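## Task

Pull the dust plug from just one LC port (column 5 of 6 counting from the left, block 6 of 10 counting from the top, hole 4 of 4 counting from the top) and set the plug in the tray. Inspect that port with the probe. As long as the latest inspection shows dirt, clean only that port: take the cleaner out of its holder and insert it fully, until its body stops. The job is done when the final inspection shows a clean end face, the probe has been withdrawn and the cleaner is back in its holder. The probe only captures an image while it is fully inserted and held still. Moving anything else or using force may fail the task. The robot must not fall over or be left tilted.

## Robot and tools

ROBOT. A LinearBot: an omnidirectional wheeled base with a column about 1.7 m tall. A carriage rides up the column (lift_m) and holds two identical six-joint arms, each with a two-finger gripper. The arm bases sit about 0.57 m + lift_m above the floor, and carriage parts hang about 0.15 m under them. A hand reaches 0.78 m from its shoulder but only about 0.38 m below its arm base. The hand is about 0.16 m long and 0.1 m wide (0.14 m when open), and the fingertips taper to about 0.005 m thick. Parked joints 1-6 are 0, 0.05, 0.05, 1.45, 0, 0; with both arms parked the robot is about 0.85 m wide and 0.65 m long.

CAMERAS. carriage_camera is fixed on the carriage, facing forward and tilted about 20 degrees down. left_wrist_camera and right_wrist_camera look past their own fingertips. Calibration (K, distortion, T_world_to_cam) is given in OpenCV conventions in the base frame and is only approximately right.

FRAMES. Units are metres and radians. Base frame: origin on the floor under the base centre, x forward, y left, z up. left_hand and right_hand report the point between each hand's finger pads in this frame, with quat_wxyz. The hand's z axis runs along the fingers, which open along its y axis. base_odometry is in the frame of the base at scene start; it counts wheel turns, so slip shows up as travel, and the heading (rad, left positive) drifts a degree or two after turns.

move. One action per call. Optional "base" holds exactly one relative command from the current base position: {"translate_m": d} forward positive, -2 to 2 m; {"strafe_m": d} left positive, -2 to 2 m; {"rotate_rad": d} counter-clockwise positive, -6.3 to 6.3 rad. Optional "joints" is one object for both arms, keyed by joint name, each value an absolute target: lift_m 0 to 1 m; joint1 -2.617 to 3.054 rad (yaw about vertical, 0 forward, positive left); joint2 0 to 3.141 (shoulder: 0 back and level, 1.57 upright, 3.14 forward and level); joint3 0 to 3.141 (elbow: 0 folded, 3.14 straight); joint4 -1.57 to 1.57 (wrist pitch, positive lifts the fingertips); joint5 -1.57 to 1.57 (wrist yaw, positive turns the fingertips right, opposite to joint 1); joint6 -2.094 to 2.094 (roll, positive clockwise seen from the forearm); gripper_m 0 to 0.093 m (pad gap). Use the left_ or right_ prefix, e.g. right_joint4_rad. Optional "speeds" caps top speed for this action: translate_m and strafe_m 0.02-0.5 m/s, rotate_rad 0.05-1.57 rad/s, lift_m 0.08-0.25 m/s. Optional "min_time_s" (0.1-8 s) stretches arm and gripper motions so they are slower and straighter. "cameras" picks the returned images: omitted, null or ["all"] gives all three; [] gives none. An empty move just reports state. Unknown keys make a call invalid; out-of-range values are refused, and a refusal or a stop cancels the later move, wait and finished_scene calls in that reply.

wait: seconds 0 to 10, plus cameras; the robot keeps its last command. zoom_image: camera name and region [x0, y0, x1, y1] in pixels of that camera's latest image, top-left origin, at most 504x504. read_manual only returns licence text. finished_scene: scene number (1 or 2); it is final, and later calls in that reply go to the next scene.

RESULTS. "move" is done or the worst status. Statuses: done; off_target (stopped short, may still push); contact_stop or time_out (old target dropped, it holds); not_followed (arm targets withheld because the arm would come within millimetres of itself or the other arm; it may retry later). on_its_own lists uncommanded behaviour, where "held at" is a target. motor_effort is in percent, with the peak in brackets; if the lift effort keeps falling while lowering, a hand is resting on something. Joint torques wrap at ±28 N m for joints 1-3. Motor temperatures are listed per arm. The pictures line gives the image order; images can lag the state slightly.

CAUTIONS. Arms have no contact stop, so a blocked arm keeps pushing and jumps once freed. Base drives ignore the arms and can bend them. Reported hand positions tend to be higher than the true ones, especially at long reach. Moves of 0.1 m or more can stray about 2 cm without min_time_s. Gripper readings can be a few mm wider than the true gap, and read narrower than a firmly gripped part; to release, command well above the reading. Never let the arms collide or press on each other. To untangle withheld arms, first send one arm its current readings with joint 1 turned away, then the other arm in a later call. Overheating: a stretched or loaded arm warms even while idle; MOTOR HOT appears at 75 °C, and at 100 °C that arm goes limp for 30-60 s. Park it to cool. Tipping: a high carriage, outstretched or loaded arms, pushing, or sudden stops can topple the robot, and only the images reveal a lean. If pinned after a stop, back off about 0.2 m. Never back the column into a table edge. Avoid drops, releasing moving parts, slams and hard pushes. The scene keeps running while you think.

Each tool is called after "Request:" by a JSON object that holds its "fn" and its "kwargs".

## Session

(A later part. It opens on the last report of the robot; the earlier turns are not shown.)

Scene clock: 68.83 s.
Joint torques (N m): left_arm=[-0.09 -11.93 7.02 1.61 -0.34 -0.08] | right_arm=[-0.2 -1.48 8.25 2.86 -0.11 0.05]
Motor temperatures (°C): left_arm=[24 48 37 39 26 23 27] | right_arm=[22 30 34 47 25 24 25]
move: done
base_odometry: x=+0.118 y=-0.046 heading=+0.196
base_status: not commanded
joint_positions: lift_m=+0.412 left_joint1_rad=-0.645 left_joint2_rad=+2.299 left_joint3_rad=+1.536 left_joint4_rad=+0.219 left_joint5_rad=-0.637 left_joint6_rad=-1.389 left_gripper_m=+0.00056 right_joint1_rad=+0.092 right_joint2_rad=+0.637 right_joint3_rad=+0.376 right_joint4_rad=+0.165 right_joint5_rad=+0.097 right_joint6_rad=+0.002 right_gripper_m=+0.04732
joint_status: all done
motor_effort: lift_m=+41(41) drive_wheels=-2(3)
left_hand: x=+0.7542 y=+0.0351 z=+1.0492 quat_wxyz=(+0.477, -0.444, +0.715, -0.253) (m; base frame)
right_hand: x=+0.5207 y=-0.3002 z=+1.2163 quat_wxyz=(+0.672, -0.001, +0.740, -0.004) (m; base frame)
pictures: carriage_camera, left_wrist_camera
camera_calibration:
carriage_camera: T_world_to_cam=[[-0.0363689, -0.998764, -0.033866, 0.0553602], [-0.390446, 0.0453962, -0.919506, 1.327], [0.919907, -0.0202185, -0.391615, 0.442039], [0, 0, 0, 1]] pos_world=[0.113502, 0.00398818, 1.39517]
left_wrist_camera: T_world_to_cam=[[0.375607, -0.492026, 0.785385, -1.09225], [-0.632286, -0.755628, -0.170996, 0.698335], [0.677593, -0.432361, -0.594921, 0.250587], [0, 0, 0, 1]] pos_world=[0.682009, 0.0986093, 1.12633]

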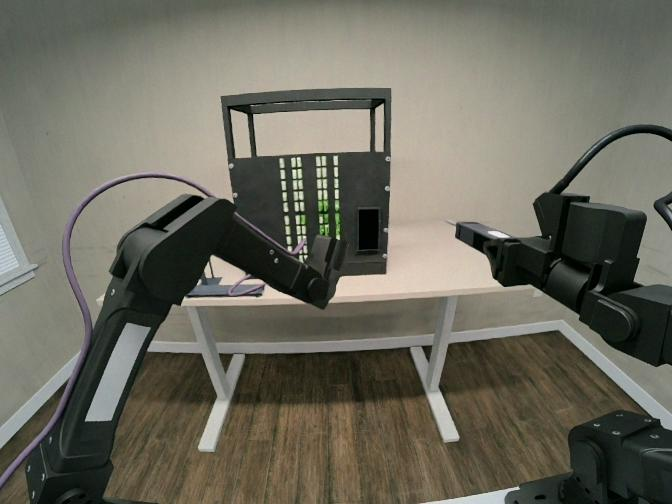

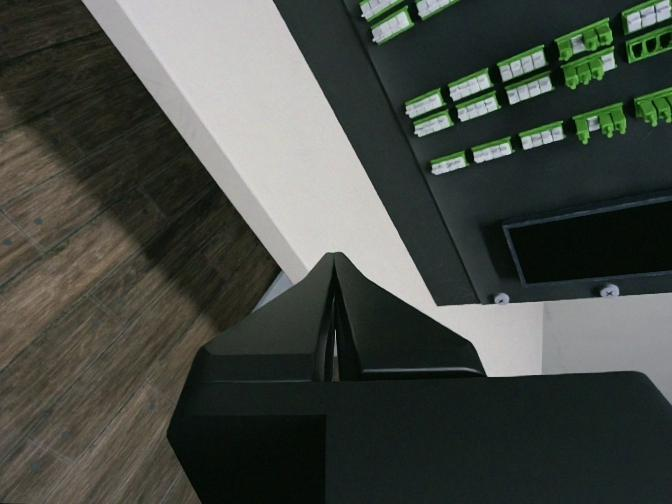

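Request:
{"fn": "move", "kwargs": {"joints": {"left_joint1_rad":-0.2,"left_joint2_rad":1.2,"left_joint3_rad":0.8,"left_joint4_rad":0.4,"left_joint5_rad":0.9,"left_joint6_rad":-1.4}, "min_time_s": 3, "cameras": ["left_wrist_camera","carriage_camera","right_wrist_camera"]}}

Request:
{"fn": "zoom_image", "kwargs": {"camera": "carriage_camera", "region": [180, 180, 380, 330]}}

Request:
{"fn": "zoom_image", "kwargs": {"camera": "right_wrist_camera", "region": [0, 150, 250, 350]}}

Scene clock: 73.17 s.
Joint torques (N m): left_arm=[0.69 -5.59 5.78 2.02 0.13 -0.03] | right_arm=[-0.23 -1.63 8.12 2.87 -0.12 0.06]
Motor temperatures (°C): left_arm=[24 49 37 39 26 23 27] | right_arm=[22 30 34 48 25 24 25]
move: done
base_odometry: x=+0.118 y=-0.046 heading=+0.196
base_status: not commanded
joint_positions: lift_m=+0.412 left_joint1_rad=-0.208 left_joint2_rad=+1.216 left_joint3_rad=+0.813 left_joint4_rad=+0.390 left_joint5_rad=+0.887 left_joint6_rad=-1.391 left_gripper_m=+0.00056 right_joint1_rad=+0.092 right_joint2_rad=+0.637 right_joint3_rad=+0.376 right_joint4_rad=+0.165 right_joint5_rad=+0.097 right_joint6_rad=+0.002 right_gripper_m=+0.04732
joint_status: all done
motor_effort: lift_m=+41(41) drive_wheels=-2(3)
left_hand: x=+0.5411 y=+0.1067 z=+1.2924 quat_wxyz=(+0.223, -0.108, +0.702, -0.668) (m; base frame)
right_hand: x=+0.5207 y=-0.3002 z=+1.2163 quat_wxyz=(+0.672, -0.001, +0.740, -0.004) (m; base frame)
pictures: carriage_camera, left_wrist_camera, right_wrist_camera
camera_calibration:
carriage_camera: T_world_to_cam=[[-0.0363689, -0.998764, -0.033866, 0.0553602], [-0.390446, 0.0453962, -0.919506, 1.327], [0.919907, -0.0202185, -0.391615, 0.442039], [0, 0, 0, 1]] pos_world=[0.113502, 0.00398818, 1.39517]
left_wrist_camera: T_world_to_cam=[[-0.167146, -0.0762226, 0.982981, -1.17397], [-0.980848, 0.113974, -0.157946, 0.738268], [-0.0999952, -0.990555, -0.0938131, 0.403315], [0, 0, 0, 1]] pos_world=[0.568234, 0.22588, 1.30843]
right_wrist_camera: T_world_to_cam=[[0.00132832, -0.998289, -0.0584501, -0.220375], [-0.699258, 0.040857, -0.713701, 1.24433], [0.714868, 0.0418198, -0.698008, 0.61195], [0, 0, 0, 1]] pos_world=[0.432937, -0.29643, 1.30234]

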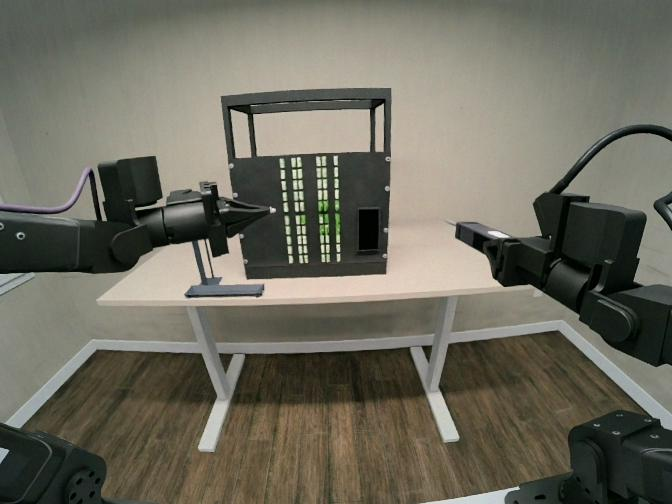

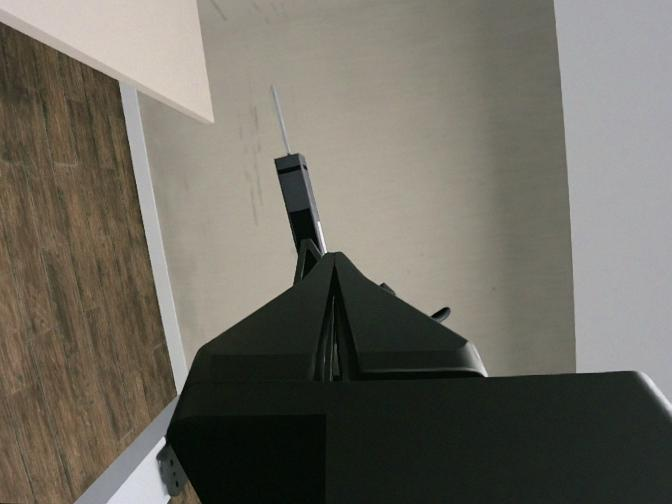

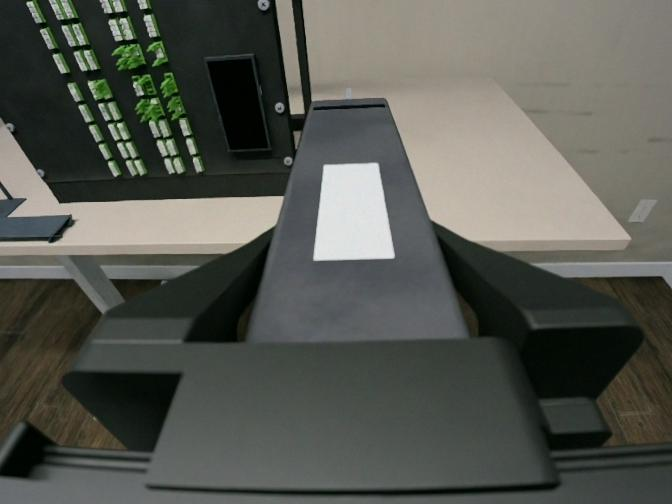

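Scaled by 2.520 from the camera's 672x504 image, which has a finer 960x720 frame.

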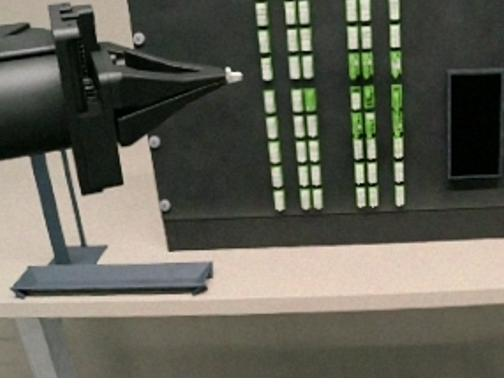

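Scaled by 2.016 from the camera's 672x504 image, which has a finer 960x720 frame.

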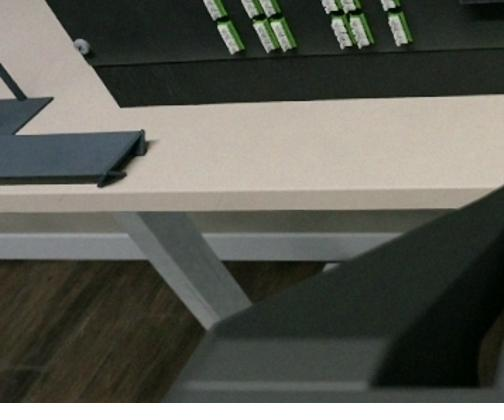

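Request:
{"fn": "zoom_image", "kwargs": {"camera": "carriage_camera", "region": [240, 190, 300, 230]}}

Request:
{"fn": "zoom_image", "kwargs": {"camera": "carriage_camera", "region": [170, 160, 290, 320]}}

Scaled by 8.400 from the camera's 672x504 image, which has a finer 960x720 frame.

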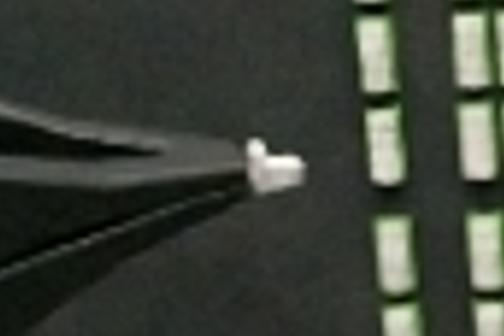

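Scaled by 3.150 from the camera's 672x504 image, which has a finer 960x720 frame.

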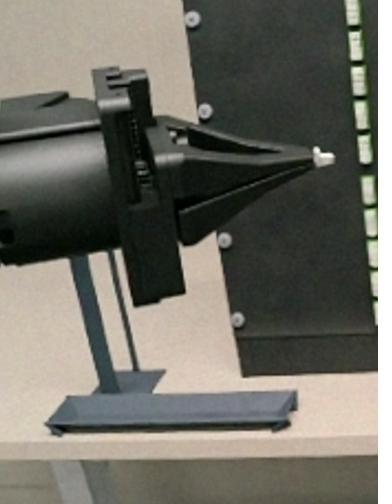

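Request:
{"fn": "move", "kwargs": {"joints": {"lift_m":0.50,"left_joint1_rad":0.0,"left_joint2_rad":1.9,"left_joint3_rad":1.4,"left_joint4_rad":-0.35,"left_joint5_rad":0.0,"left_joint6_rad":0}, "min_time_s": 3}}

Request:
{"fn": "zoom_image", "kwargs": {"camera": "carriage_camera", "region": [140, 200, 340, 350]}}

Scene clock: 78.30 s.
Joint torques (N m): left_arm=[0.64 -8.65 8.42 1.49 -0.09 0.08] | right_arm=[0.08 -1.78 8.39 2.87 -0.12 0]
Motor temperatures (°C): left_arm=[24 48 38 40 26 23 27] | right_arm=[22 29 34 48 25 24 25]
move: done
base_odometry: x=+0.118 y=-0.046 heading=+0.196
base_status: not commanded
joint_positions: lift_m=+0.500 left_joint1_rad=-0.008 left_joint2_rad=+1.882 left_joint3_rad=+1.374 left_joint4_rad=-0.331 left_joint5_rad=+0.013 left_joint6_rad=-0.011 left_gripper_m=+0.00056 right_joint1_rad=+0.092 right_joint2_rad=+0.637 right_joint3_rad=+0.372 right_joint4_rad=+0.172 right_joint5_rad=+0.097 right_joint6_rad=+0.002 right_gripper_m=+0.04732
joint_status: all done
motor_effort: lift_m=+38(48) drive_wheels=-2(3)
left_hand: x=+0.7250 y=+0.3052 z=+1.1776 quat_wxyz=(+0.358, +0.001, +0.934, -0.009) (m; base frame)
right_hand: x=+0.5208 y=-0.3002 z=+1.3041 quat_wxyz=(+0.674, +0.000, +0.739, -0.004) (m; base frame)
pictures: carriage_camera, left_wrist_camera, right_wrist_camera
camera_calibration:
carriage_camera: T_world_to_cam=[[-0.0363689, -0.998764, -0.033866, 0.0583302], [-0.390446, 0.0453962, -0.919506, 1.40765], [0.919907, -0.0202185, -0.391615, 0.476384], [0, 0, 0, 1]] pos_world=[0.113502, 0.00398818, 1.48287]
left_wrist_camera: T_world_to_cam=[[-0.03049, -0.999348, 0.0193405, 0.302176], [-0.988249, 0.0272405, -0.150406, 0.900868], [0.149781, -0.0236991, -0.988435, 1.18486], [0, 0, 0, 1]] pos_world=[0.722025, 0.305519, 1.30081]
right_wrist_camera: T_world_to_cam=[[0.00150819, -0.998269, -0.0587978, -0.214855], [-0.696278, 0.0411552, -0.716592, 1.30932], [0.717771, 0.0420204, -0.69501, 0.667817], [0, 0, 0, 1]] pos_world=[0.432633, -0.29643, 1.38975]

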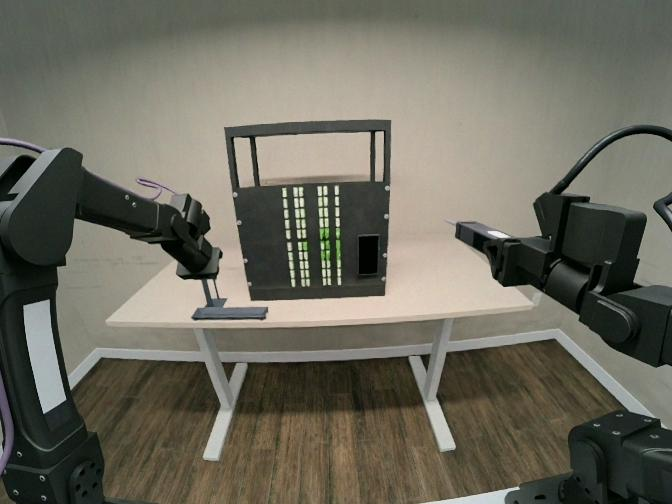

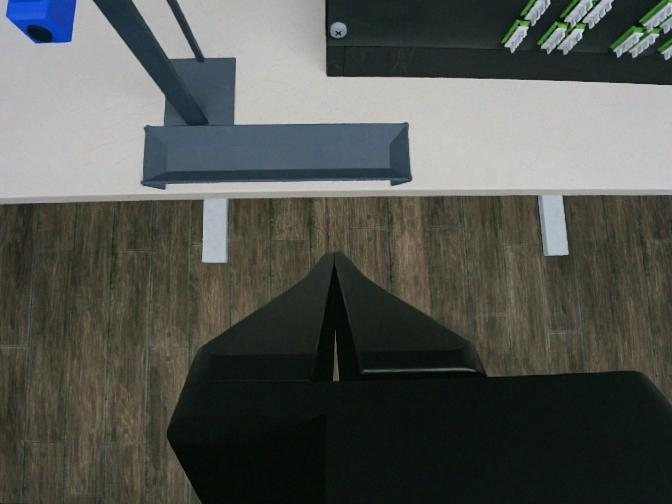

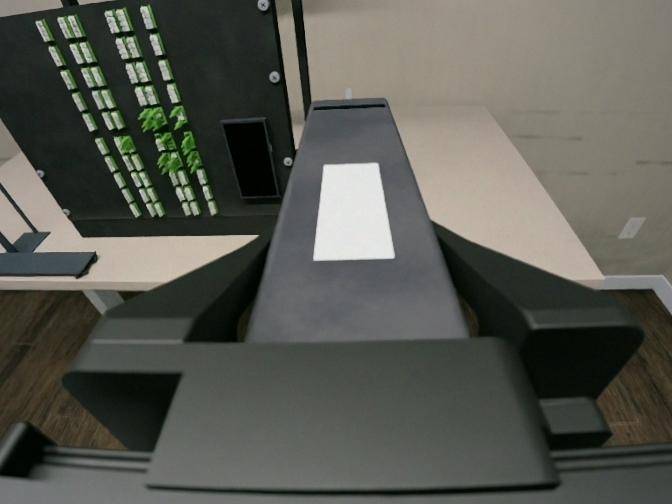

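Scaled by 2.520 from the camera's 672x504 image, which has a finer 960x720 frame.

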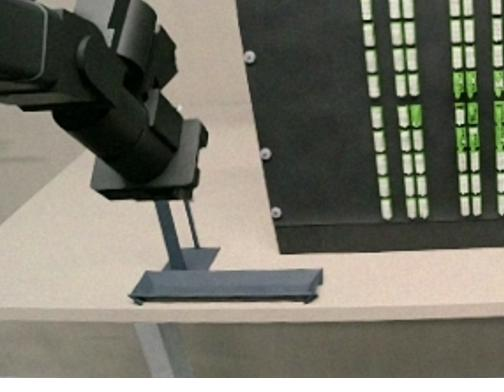

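Request:
{"fn": "move", "kwargs": {"joints": {"lift_m":0.50,"left_joint1_rad":0.058,"left_joint2_rad":2.428,"left_joint3_rad":1.995,"left_joint4_rad":-0.48,"left_joint5_rad":0.055,"left_joint6_rad":0}, "min_time_s": 3, "cameras": ["left_wrist_camera","carriage_camera"]}}

Request:
{"fn": "zoom_image", "kwargs": {"camera": "carriage_camera", "region": [140, 200, 340, 350]}}

Scene clock: 82.50 s.
Joint torques (N m): left_arm=[0.59 -12.16 8.39 1.42 0.13 0.07] | right_arm=[0.02 -1.59 8.55 2.84 -0.11 0.05]
Motor temperatures (°C): left_arm=[24 48 38 39 26 23 27] | right_arm=[22 29 35 49 25 24 25]
move: done
base_odometry: x=+0.118 y=-0.046 heading=+0.196
base_status: not commanded
joint_positions: lift_m=+0.500 left_joint1_rad=+0.051 left_joint2_rad=+2.404 left_joint3_rad=+1.969 left_joint4_rad=-0.462 left_joint5_rad=+0.043 left_joint6_rad=-0.009 left_gripper_m=+0.00056 right_joint1_rad=+0.092 right_joint2_rad=+0.637 right_joint3_rad=+0.372 right_joint4_rad=+0.172 right_joint5_rad=+0.097 right_joint6_rad=+0.002 right_gripper_m=+0.04732
joint_status: all done
motor_effort: lift_m=+39(40) drive_wheels=-3(3)
left_hand: x=+0.8324 y=+0.3352 z=+1.1127 quat_wxyz=(+0.331, -0.021, +0.943, -0.014) (m; base frame)
right_hand: x=+0.5208 y=-0.3002 z=+1.3041 quat_wxyz=(+0.674, +0.000, +0.739, -0.004) (m; base frame)
pictures: carriage_camera, left_wrist_camera
camera_calibration:
carriage_camera: T_world_to_cam=[[-0.0363689, -0.998764, -0.033866, 0.0583302], [-0.390446, 0.0453962, -0.919506, 1.40765], [0.919907, -0.0202185, -0.391615, 0.476384], [0, 0, 0, 1]] pos_world=[0.113502, 0.00398818, 1.48287]
left_wrist_camera: T_world_to_cam=[[0.00823023, -0.999026, 0.0433613, 0.277614], [-0.995539, -0.012262, -0.0935526, 0.952493], [0.0939931, -0.0423979, -0.99467, 1.16497], [0, 0, 0, 1]] pos_world=[0.83646, 0.338415, 1.23583]

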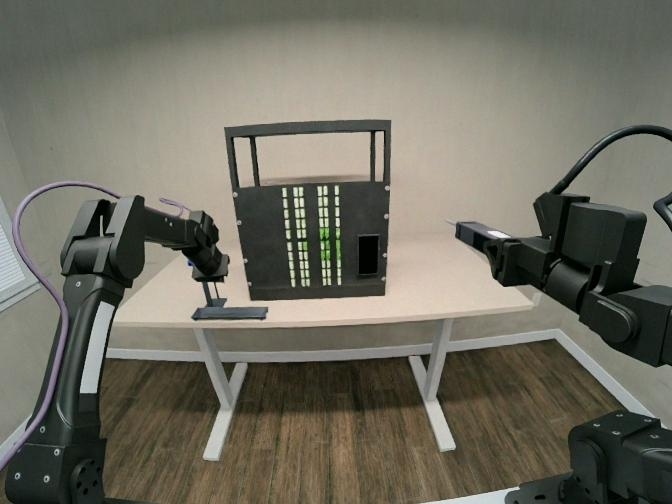

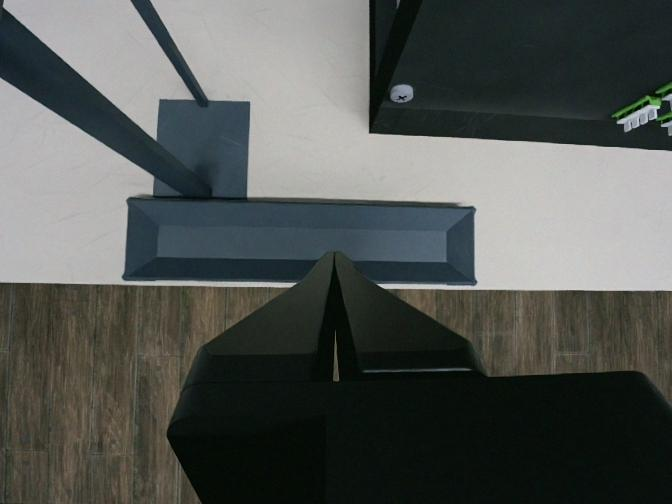

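Scaled by 2.520 from the camera's 672x504 image, which has a finer 960x720 frame.

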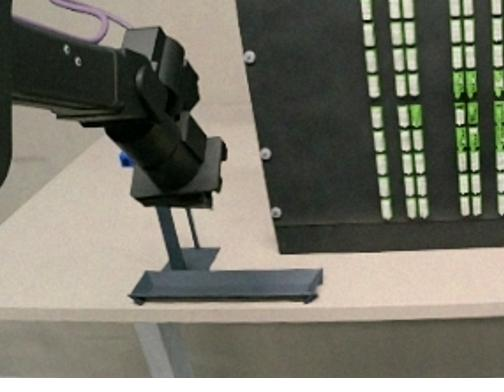

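Request:
{"fn": "move", "kwargs": {"joints": {"lift_m":0.45}, "cameras": ["left_wrist_camera","carriage_camera"]}}

Request:
{"fn": "zoom_image", "kwargs": {"camera": "carriage_camera", "region": [140, 200, 340, 350]}}

Request:
{"fn": "zoom_image", "kwargs": {"camera": "left_wrist_camera", "region": [280, 190, 400, 310]}}

Scene clock: 83.70 s.
Joint torques (N m): left_arm=[0.64 -13.78 7.41 1.53 0.12 0.08] | right_arm=[-0.18 -1.63 8.54 3.04 -0.12 0.11]
Motor temperatures (°C): left_arm=[24 48 39 39 26 23 27] | right_arm=[22 29 35 49 25 24 25]
move: done
base_odometry: x=+0.118 y=-0.046 heading=+0.196
base_status: not commanded
joint_positions: lift_m=+0.450 left_joint1_rad=+0.051 left_joint2_rad=+2.425 left_joint3_rad=+1.982 left_joint4_rad=-0.476 left_joint5_rad=+0.045 left_joint6_rad=-0.009 left_gripper_m=+0.00056 right_joint1_rad=+0.092 right_joint2_rad=+0.637 right_joint3_rad=+0.372 right_joint4_rad=+0.157 right_joint5_rad=+0.097 right_joint6_rad=+0.002 right_gripper_m=+0.04732
joint_status: all done
motor_effort: lift_m=+40(44) drive_wheels=-2(3)
left_hand: x=+0.8314 y=+0.3350 z=+1.0531 quat_wxyz=(+0.321, -0.021, +0.947, -0.014) (m; base frame)
right_hand: x=+0.5203 y=-0.3002 z=+1.2500 quat_wxyz=(+0.668, -0.001, +0.744, -0.005) (m; base frame)
pictures: carriage_camera, left_wrist_camera
camera_calibration:
carriage_camera: T_world_to_cam=[[-0.0363689, -0.998764, -0.033866, 0.0566302], [-0.390446, 0.0453962, -0.919506, 1.36149], [0.919907, -0.0202185, -0.391615, 0.456725], [0, 0, 0, 1]] pos_world=[0.113502, 0.00398818, 1.43267]
left_wrist_camera: T_world_to_cam=[[0.00854334, -0.998945, 0.04513, 0.277815], [-0.997368, -0.0117619, -0.0715416, 0.924058], [0.0719969, -0.0444, -0.996416, 1.12658], [0, 0, 0, 1]] pos_world=[0.838143, 0.33841, 1.17611]

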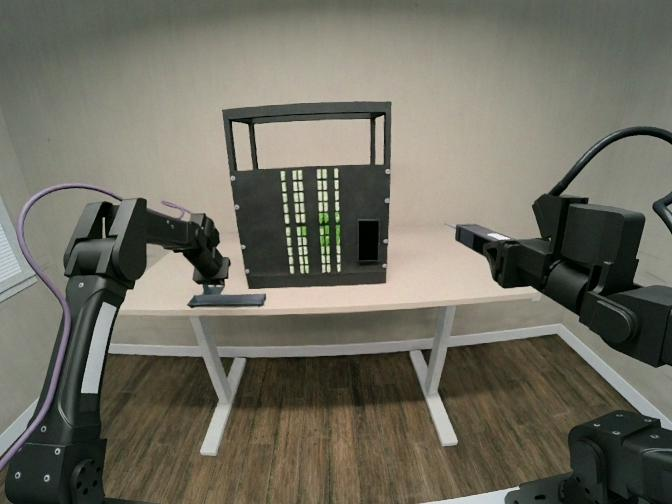

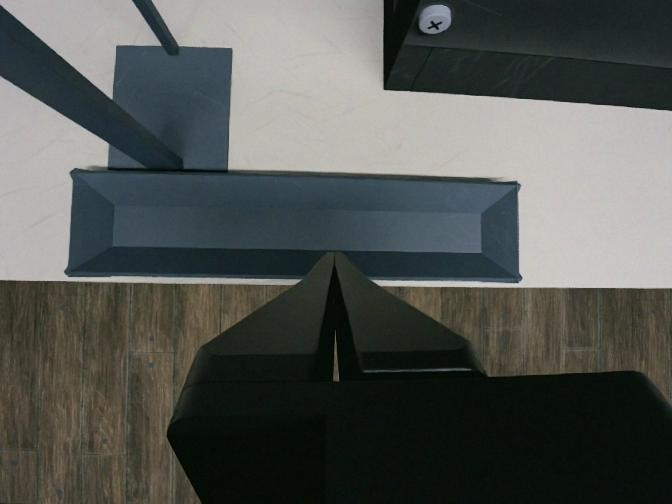

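Scaled by 2.520 from the camera's 672x504 image, which has a finer 960x720 frame.

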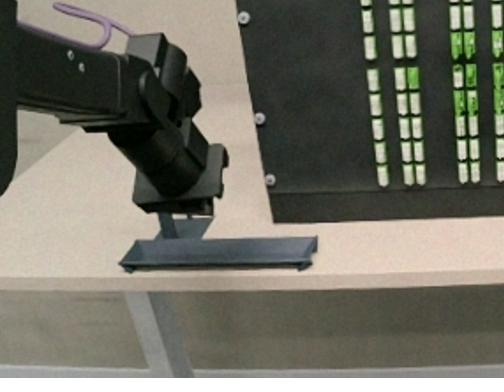

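Scaled by 4.200 from the camera's 672x504 image, which has a finer 960x720 frame.

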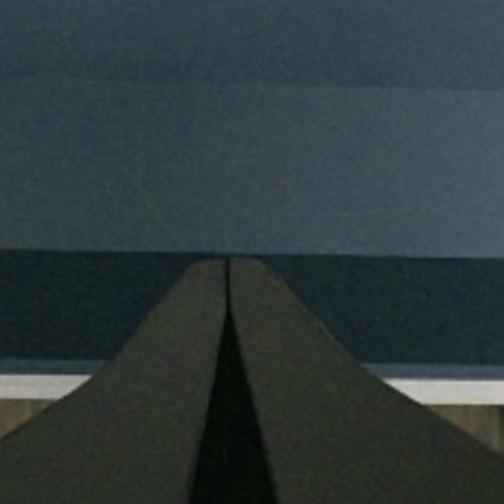

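Request:
{"fn": "move", "kwargs": {"base": {"translate_m":0.02}, "speeds": {"translate_m":0.03}, "joints": {"lift_m":0.41}, "cameras": ["left_wrist_camera","carriage_camera"]}}

Request:
{"fn": "zoom_image", "kwargs": {"camera": "carriage_camera", "region": [160, 220, 280, 320]}}

Request:
{"fn": "zoom_image", "kwargs": {"camera": "left_wrist_camera", "region": [280, 190, 400, 310]}}

Scene clock: 85.50 s.
Joint torques (N m): left_arm=[0.59 -14.31 7.35 1.57 0.13 0.07] | right_arm=[0.06 -1.66 8.62 2.93 -0.12 0.06]
Motor temperatures (°C): left_arm=[24 50 39 39 26 23 27] | right_arm=[22 29 35 50 25 24 25]
move: done
base_odometry: x=+0.138 y=-0.042 heading=+0.196
base_status: done
joint_positions: lift_m=+0.410 left_joint1_rad=+0.051 left_joint2_rad=+2.430 left_joint3_rad=+1.984 left_joint4_rad=-0.480 left_joint5_rad=+0.045 left_joint6_rad=-0.008 left_gripper_m=+0.00056 right_joint1_rad=+0.092 right_joint2_rad=+0.635 right_joint3_rad=+0.370 right_joint4_rad=+0.158 right_joint5_rad=+0.097 right_joint6_rad=+0.002 right_gripper_m=+0.04732
joint_status: all done
motor_effort: lift_m=+41(44) drive_wheels=-3(11)
left_hand: x=+0.8305 y=+0.3348 z=+1.0100 quat_wxyz=(+0.317, -0.021, +0.948, -0.015) (m; base frame)
right_hand: x=+0.5201 y=-0.3002 z=+1.2101 quat_wxyz=(+0.669, -0.001, +0.744, -0.005) (m; base frame)
pictures: carriage_camera, left_wrist_camera
camera_calibration:
carriage_camera: T_world_to_cam=[[-0.0363689, -0.998764, -0.033866, 0.0552755], [-0.390446, 0.0453962, -0.919506, 1.32471], [0.919907, -0.0202185, -0.391615, 0.44106], [0, 0, 0, 1]] pos_world=[0.113502, 0.00398818, 1.39267]
left_wrist_camera: T_world_to_cam=[[0.00837534, -0.998928, 0.0455237, 0.279347], [-0.997915, -0.0112628, -0.063547, 0.912295], [0.0639916, -0.0448966, -0.99694, 1.09105], [0, 0, 0, 1]] pos_world=[0.838235, 0.338307, 1.13296]

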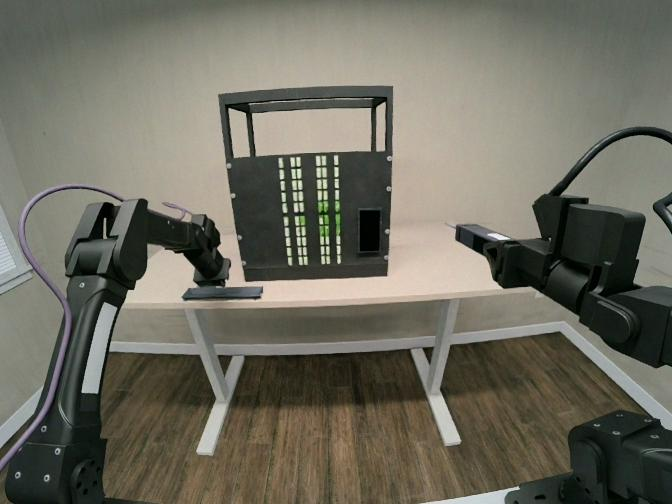

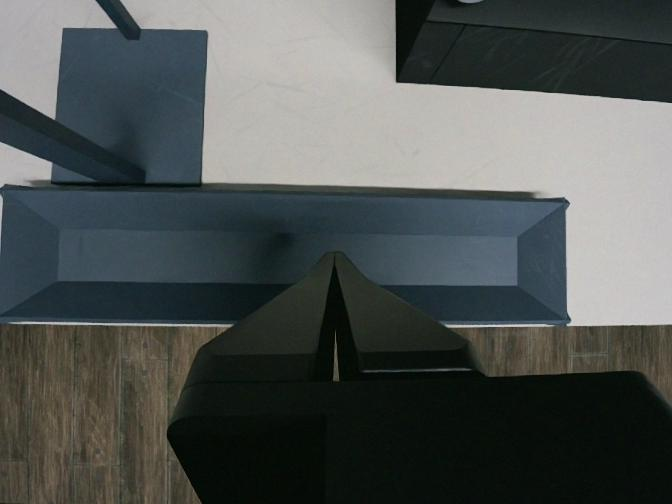

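Scaled by 4.200 from the camera's 672x504 image, which has a finer 960x720 frame.

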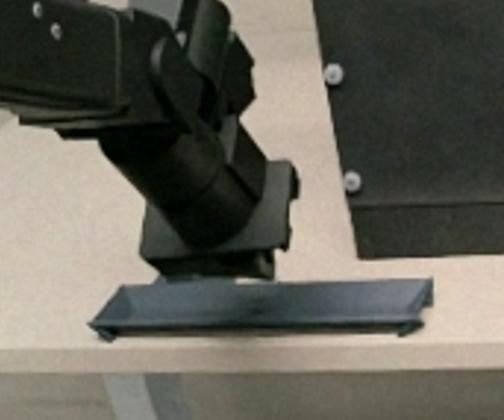

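Scaled by 4.200 from the camera's 672x504 image, which has a finer 960x720 frame.

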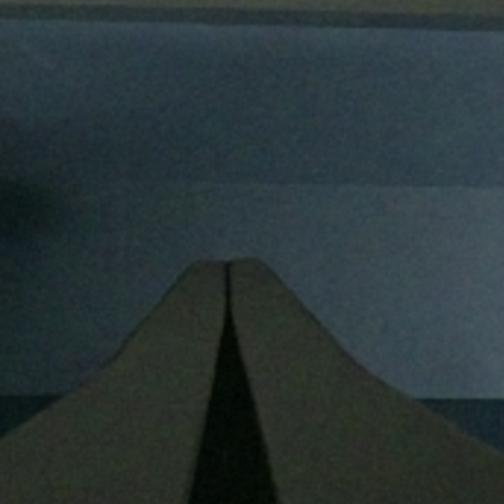

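Request:
{"fn": "move", "kwargs": {"joints": {"lift_m":0.395}, "speeds": {"lift_m":0.08}, "cameras": ["left_wrist_camera","carriage_camera"]}}

Request:
{"fn": "zoom_image", "kwargs": {"camera": "carriage_camera", "region": [180, 240, 260, 320]}}

Scene clock: 86.50 s.
Joint torques (N m): left_arm=[0.69 -14.31 7.27 1.52 0.13 0.07] | right_arm=[-0.29 -1.26 8.54 3.01 -0.09 0.11]
Motor temperatures (°C): left_arm=[24 50 39 39 26 23 27] | right_arm=[22 29 35 50 25 24 25]
move: done
base_odometry: x=+0.138 y=-0.042 heading=+0.196
base_status: not commanded
joint_positions: lift_m=+0.395 left_joint1_rad=+0.051 left_joint2_rad=+2.431 left_joint3_rad=+1.984 left_joint4_rad=-0.478 left_joint5_rad=+0.045 left_joint6_rad=-0.008 left_gripper_m=+0.00056 right_joint1_rad=+0.092 right_joint2_rad=+0.635 right_joint3_rad=+0.370 right_joint4_rad=+0.160 right_joint5_rad=+0.097 right_joint6_rad=+0.002 right_gripper_m=+0.04732
joint_status: all done
motor_effort: lift_m=+42(45) drive_wheels=+0(3)
left_hand: x=+0.8311 y=+0.3349 z=+0.9952 quat_wxyz=(+0.318, -0.021, +0.948, -0.015) (m; base frame)
right_hand: x=+0.5201 y=-0.3002 z=+1.1957 quat_wxyz=(+0.669, -0.001, +0.743, -0.005) (m; base frame)
pictures: carriage_camera, left_wrist_camera
camera_calibration:
carriage_camera: T_world_to_cam=[[-0.0363689, -0.998764, -0.033866, 0.0547675], [-0.390446, 0.0453962, -0.919506, 1.31091], [0.919907, -0.0202185, -0.391615, 0.435186], [0, 0, 0, 1]] pos_world=[0.113502, 0.00398818, 1.37767]
left_wrist_camera: T_world_to_cam=[[0.00825764, -0.998933, 0.0454477, 0.280303], [-0.997739, -0.011262, -0.0662522, 0.914535], [0.0666933, -0.0447978, -0.996767, 1.0738], [0, 0, 0, 1]] pos_world=[0.838538, 0.338407, 1.11818]

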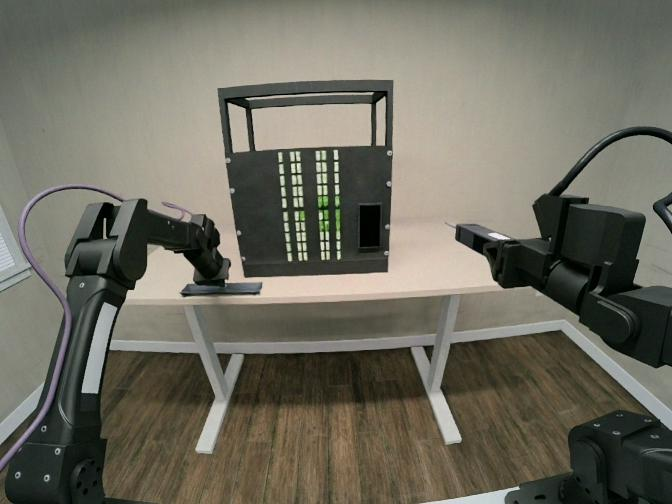

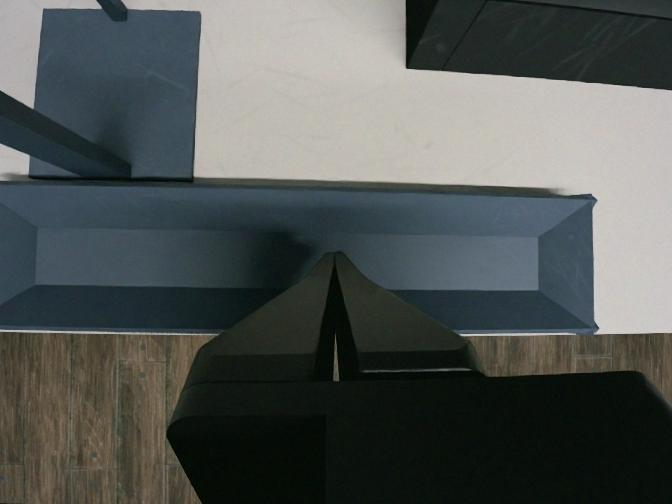

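Scaled by 6.300 from the camera's 672x504 image, which has a finer 960x720 frame.

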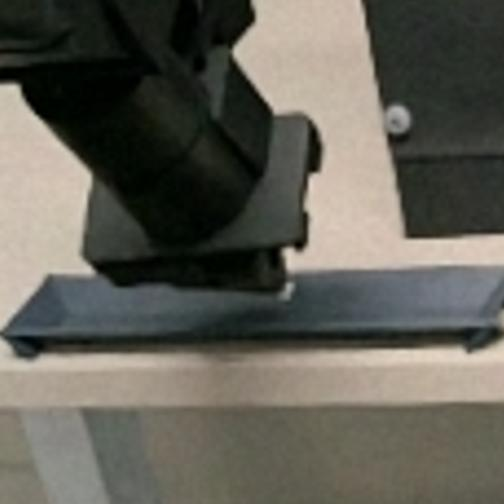

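Request:
{"fn": "move", "kwargs": {"joints": {"lift_m":0.387}, "speeds": {"lift_m":0.08}, "cameras": ["carriage_camera"]}}

Request:
{"fn": "zoom_image", "kwargs": {"camera": "carriage_camera", "region": [180, 240, 260, 320]}}

Request:
{"fn": "move", "kwargs": {"joints": {"left_gripper_m":0.02}, "min_time_s": 2, "cameras": ["left_wrist_camera","carriage_camera"]}}

Request:
{"fn": "zoom_image", "kwargs": {"camera": "left_wrist_camera", "region": [280, 190, 400, 310]}}

Scene clock: 87.50 s.
Joint torques (N m): left_arm=[0.64 -14.42 7.19 1.55 0.13 0.08] | right_arm=[-0.34 -1.5 8.8 3.02 -0.1 0.13]
Motor temperatures (°C): left_arm=[24 51 39 39 26 23 27] | right_arm=[22 29 35 49 25 24 25]
move: done
base_odometry: x=+0.138 y=-0.042 heading=+0.196
base_status: not commanded
joint_positions: lift_m=+0.387 left_joint1_rad=+0.051 left_joint2_rad=+2.431 left_joint3_rad=+1.985 left_joint4_rad=-0.479 left_joint5_rad=+0.045 left_joint6_rad=-0.008 left_gripper_m=+0.00056 right_joint1_rad=+0.092 right_joint2_rad=+0.634 right_joint3_rad=+0.370 right_joint4_rad=+0.159 right_joint5_rad=+0.097 right_joint6_rad=+0.002 right_gripper_m=+0.04732
joint_status: all done
motor_effort: lift_m=+41(44) drive_wheels=-1(4)
left_hand: x=+0.8310 y=+0.3349 z=+0.9869 quat_wxyz=(+0.317, -0.021, +0.948, -0.015) (m; base frame)
right_hand: x=+0.5201 y=-0.3002 z=+1.1876 quat_wxyz=(+0.669, -0.001, +0.743, -0.005) (m; base frame)
pictures: carriage_camera
camera_calibration:
carriage_camera: T_world_to_cam=[[-0.0363689, -0.998764, -0.033866, 0.0544966], [-0.390446, 0.0453962, -0.919506, 1.30356], [0.919907, -0.0202185, -0.391615, 0.432053], [0, 0, 0, 1]] pos_world=[0.113502, 0.00398818, 1.36967]

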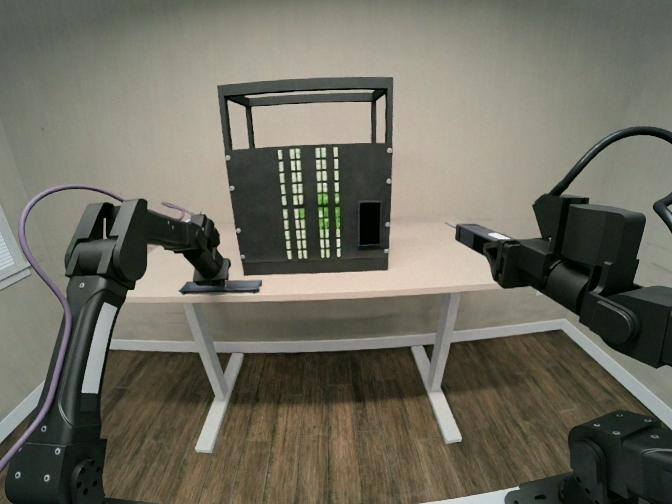

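Scaled by 6.300 from the camera's 672x504 image, which has a finer 960x720 frame.

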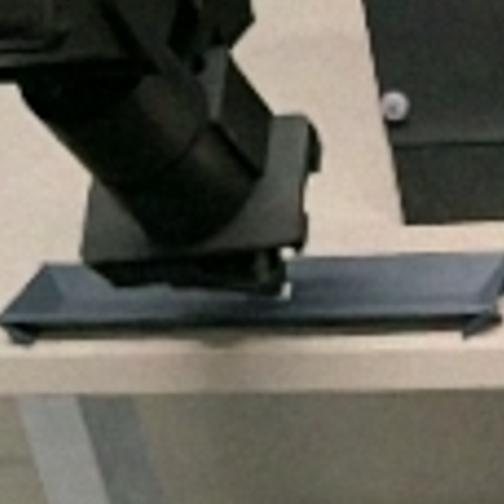

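Scene clock: 89.80 s.
Joint torques (N m): left_arm=[0.68 -14.38 7.2 1.56 0.11 0.09] | right_arm=[-0.21 -1.51 8.75 3 -0.14 0.1]
Motor temperatures (°C): left_arm=[24 51 39 38 26 23 27] | right_arm=[22 29 35 49 25 24 25]
move: done
base_odometry: x=+0.138 y=-0.042 heading=+0.196
base_status: not commanded
joint_positions: lift_m=+0.387 left_joint1_rad=+0.051 left_joint2_rad=+2.431 left_joint3_rad=+1.985 left_joint4_rad=-0.479 left_joint5_rad=+0.045 left_joint6_rad=-0.008 left_gripper_m=+0.01988 right_joint1_rad=+0.092 right_joint2_rad=+0.634 right_joint3_rad=+0.370 right_joint4_rad=+0.159 right_joint5_rad=+0.097 right_joint6_rad=+0.002 right_gripper_m=+0.04732
joint_status: all done
motor_effort: lift_m=+41(42) drive_wheels=+0(1)
left_hand: x=+0.8310 y=+0.3349 z=+0.9869 quat_wxyz=(+0.317, -0.021, +0.948, -0.015) (m; base frame)
right_hand: x=+0.5201 y=-0.3002 z=+1.1876 quat_wxyz=(+0.669, -0.001, +0.743, -0.005) (m; base frame)
pictures: carriage_camera, left_wrist_camera
camera_calibration:
carriage_camera: T_world_to_cam=[[-0.0363689, -0.998764, -0.033866, 0.0544966], [-0.390446, 0.0453962, -0.919506, 1.30356], [0.919907, -0.0202185, -0.391615, 0.432053], [0, 0, 0, 1]] pos_world=[0.113502, 0.00398818, 1.36967]
left_wrist_camera: T_world_to_cam=[[0.00830229, -0.998928, 0.0455369, 0.280541], [-0.997812, -0.0112629, -0.0651482, 0.91292], [0.0655913, -0.0448964, -0.996836, 1.06655], [0, 0, 0, 1]] pos_world=[0.838637, 0.338407, 1.10987]

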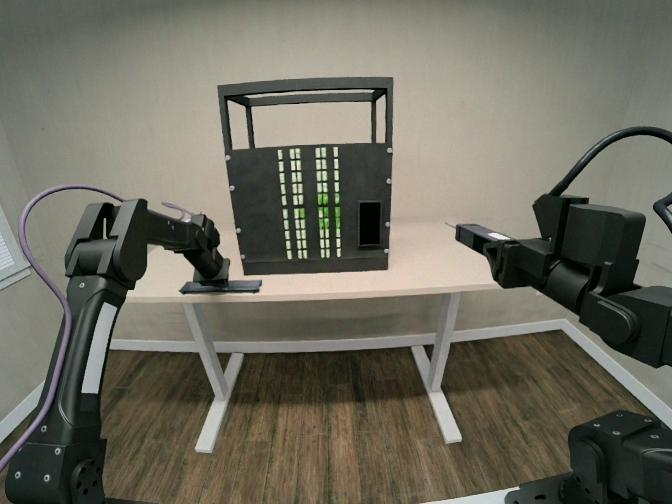

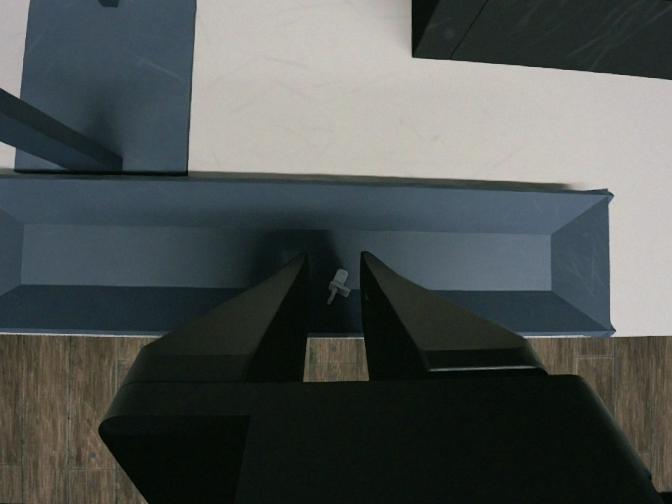

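Scaled by 4.200 from the camera's 672x504 image, which has a finer 960x720 frame.

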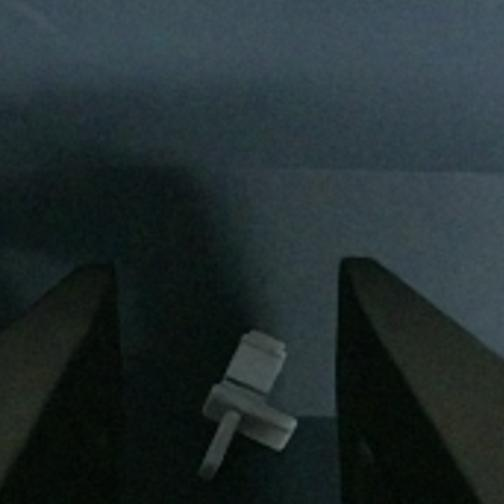

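Request:
{"fn": "move", "kwargs": {"joints": {"lift_m":0.48}, "cameras": ["left_wrist_camera"]}}

Request:
{"fn": "zoom_image", "kwargs": {"camera": "left_wrist_camera", "region": [0, 0, 400, 380]}}

Request:
{"fn": "move", "kwargs": {"joints": {"left_joint1_rad":0.3,"left_joint2_rad":1.3,"left_joint3_rad":0.9,"left_joint4_rad":0.3,"left_joint5_rad":0}, "min_time_s": 2.5, "cameras": ["carriage_camera","left_wrist_camera"]}}

Request:
{"fn": "zoom_image", "kwargs": {"camera": "carriage_camera", "region": [150, 220, 290, 330]}}

Scene clock: 91.00 s.
Joint torques (N m): left_arm=[0.66 -14.42 7.08 1.53 0.13 0.08] | right_arm=[0.02 -1.2 8.68 2.84 -0.11 0.06]
Motor temperatures (°C): left_arm=[24 51 39 38 26 23 27] | right_arm=[22 29 35 49 25 24 25]
move: done
base_odometry: x=+0.138 y=-0.042 heading=+0.196
base_status: not commanded
joint_positions: lift_m=+0.480 left_joint1_rad=+0.051 left_joint2_rad=+2.432 left_joint3_rad=+1.986 left_joint4_rad=-0.475 left_joint5_rad=+0.045 left_joint6_rad=-0.008 left_gripper_m=+0.01988 right_joint1_rad=+0.092 right_joint2_rad=+0.634 right_joint3_rad=+0.370 right_joint4_rad=+0.172 right_joint5_rad=+0.097 right_joint6_rad=+0.002 right_gripper_m=+0.04732
joint_status: all done
motor_effort: lift_m=+39(47) drive_wheels=+0(1)
left_hand: x=+0.8319 y=+0.3349 z=+1.0807 quat_wxyz=(+0.319, -0.021, +0.947, -0.015) (m; base frame)
right_hand: x=+0.5204 y=-0.3002 z=+1.2839 quat_wxyz=(+0.674, +0.000, +0.739, -0.004) (m; base frame)
pictures: left_wrist_camera
camera_calibration:
left_wrist_camera: T_world_to_cam=[[0.00790771, -0.998926, 0.0456573, 0.27635], [-0.997537, -0.0110624, -0.0692614, 0.924086], [0.0696921, -0.0449972, -0.996553, 1.1563], [0, 0, 0, 1]] pos_world=[0.83904, 0.338305, 1.2037]

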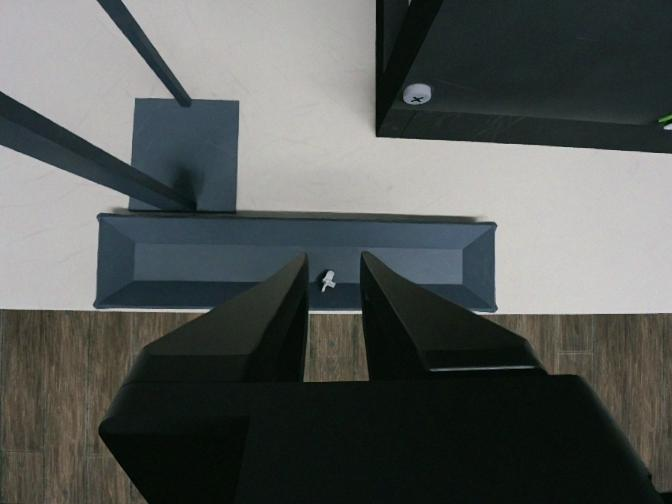

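Scaled by 1.260 from the camera's 672x504 image, which has a finer 960x720 frame.

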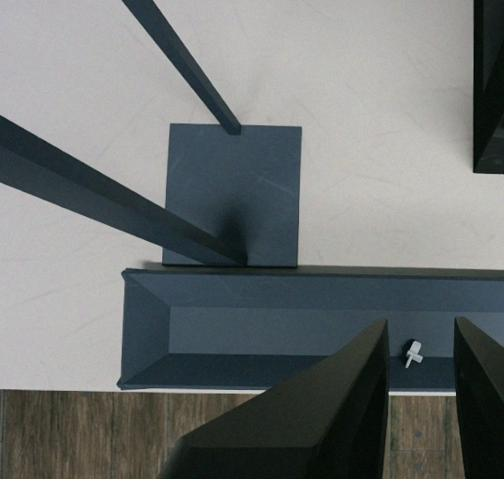

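Scene clock: 93.80 s.
Joint torques (N m): left_arm=[0.66 -6.87 5.96 2.24 -0.11 0.09] | right_arm=[-0.16 -1.48 8.5 2.84 -0.07 0.09]
Motor temperatures (°C): left_arm=[24 52 39 39 26 23 27] | right_arm=[22 29 35 50 25 24 25]
move: done
base_odometry: x=+0.138 y=-0.042 heading=+0.196
base_status: not commanded
joint_positions: lift_m=+0.480 left_joint1_rad=+0.292 left_joint2_rad=+1.319 left_joint3_rad=+0.914 left_joint4_rad=+0.291 left_joint5_rad=+0.011 left_joint6_rad=-0.008 left_gripper_m=+0.01988 right_joint1_rad=+0.092 right_joint2_rad=+0.634 right_joint3_rad=+0.370 right_joint4_rad=+0.172 right_joint5_rad=+0.097 right_joint6_rad=+0.002 right_gripper_m=+0.04732
joint_status: all done
motor_effort: lift_m=+39(40) drive_wheels=+0(1)
left_hand: x=+0.6455 y=+0.4383 z=+1.3418 quat_wxyz=(+0.659, -0.108, +0.739, +0.090) (m; base frame)
right_hand: x=+0.5204 y=-0.3002 z=+1.2839 quat_wxyz=(+0.674, +0.000, +0.739, -0.004) (m; base frame)
pictures: carriage_camera, left_wrist_camera
camera_calibration:
carriage_camera: T_world_to_cam=[[-0.0363689, -0.998764, -0.033866, 0.0576495], [-0.390446, 0.0453962, -0.919506, 1.38916], [0.919907, -0.0202185, -0.391615, 0.468513], [0, 0, 0, 1]] pos_world=[0.113502, 0.00398818, 1.46277]
left_wrist_camera: T_world_to_cam=[[0.260308, -0.96552, -0.00327538, 0.257407], [-0.620049, -0.164566, -0.76711, 1.51723], [0.740121, 0.201716, -0.641507, 0.416857], [0, 0, 0, 1]] pos_world=[0.565224, 0.414128, 1.43214]

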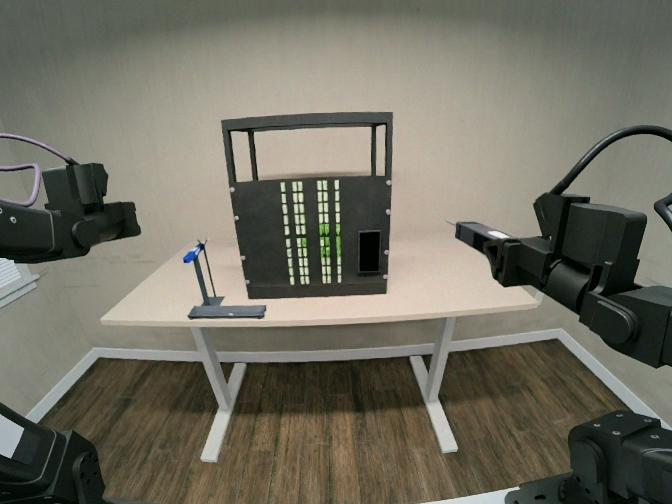

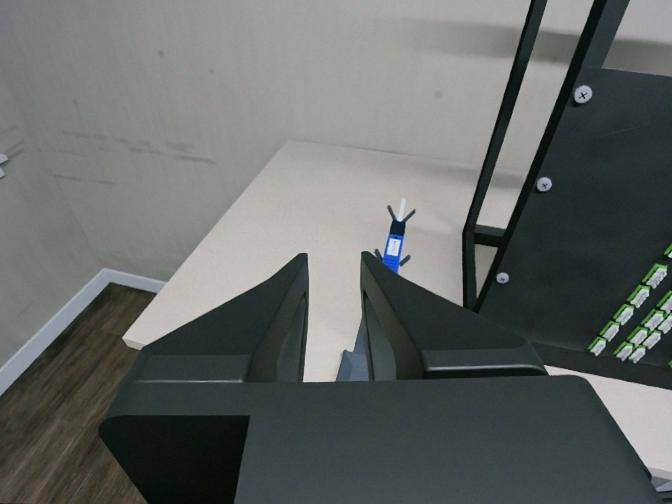

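Scaled by 3.600 from the camera's 672x504 image, which has a finer 960x720 frame.

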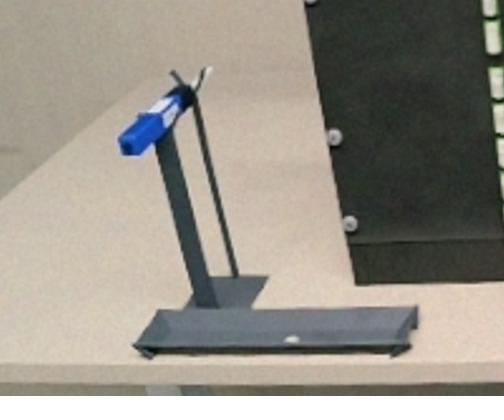

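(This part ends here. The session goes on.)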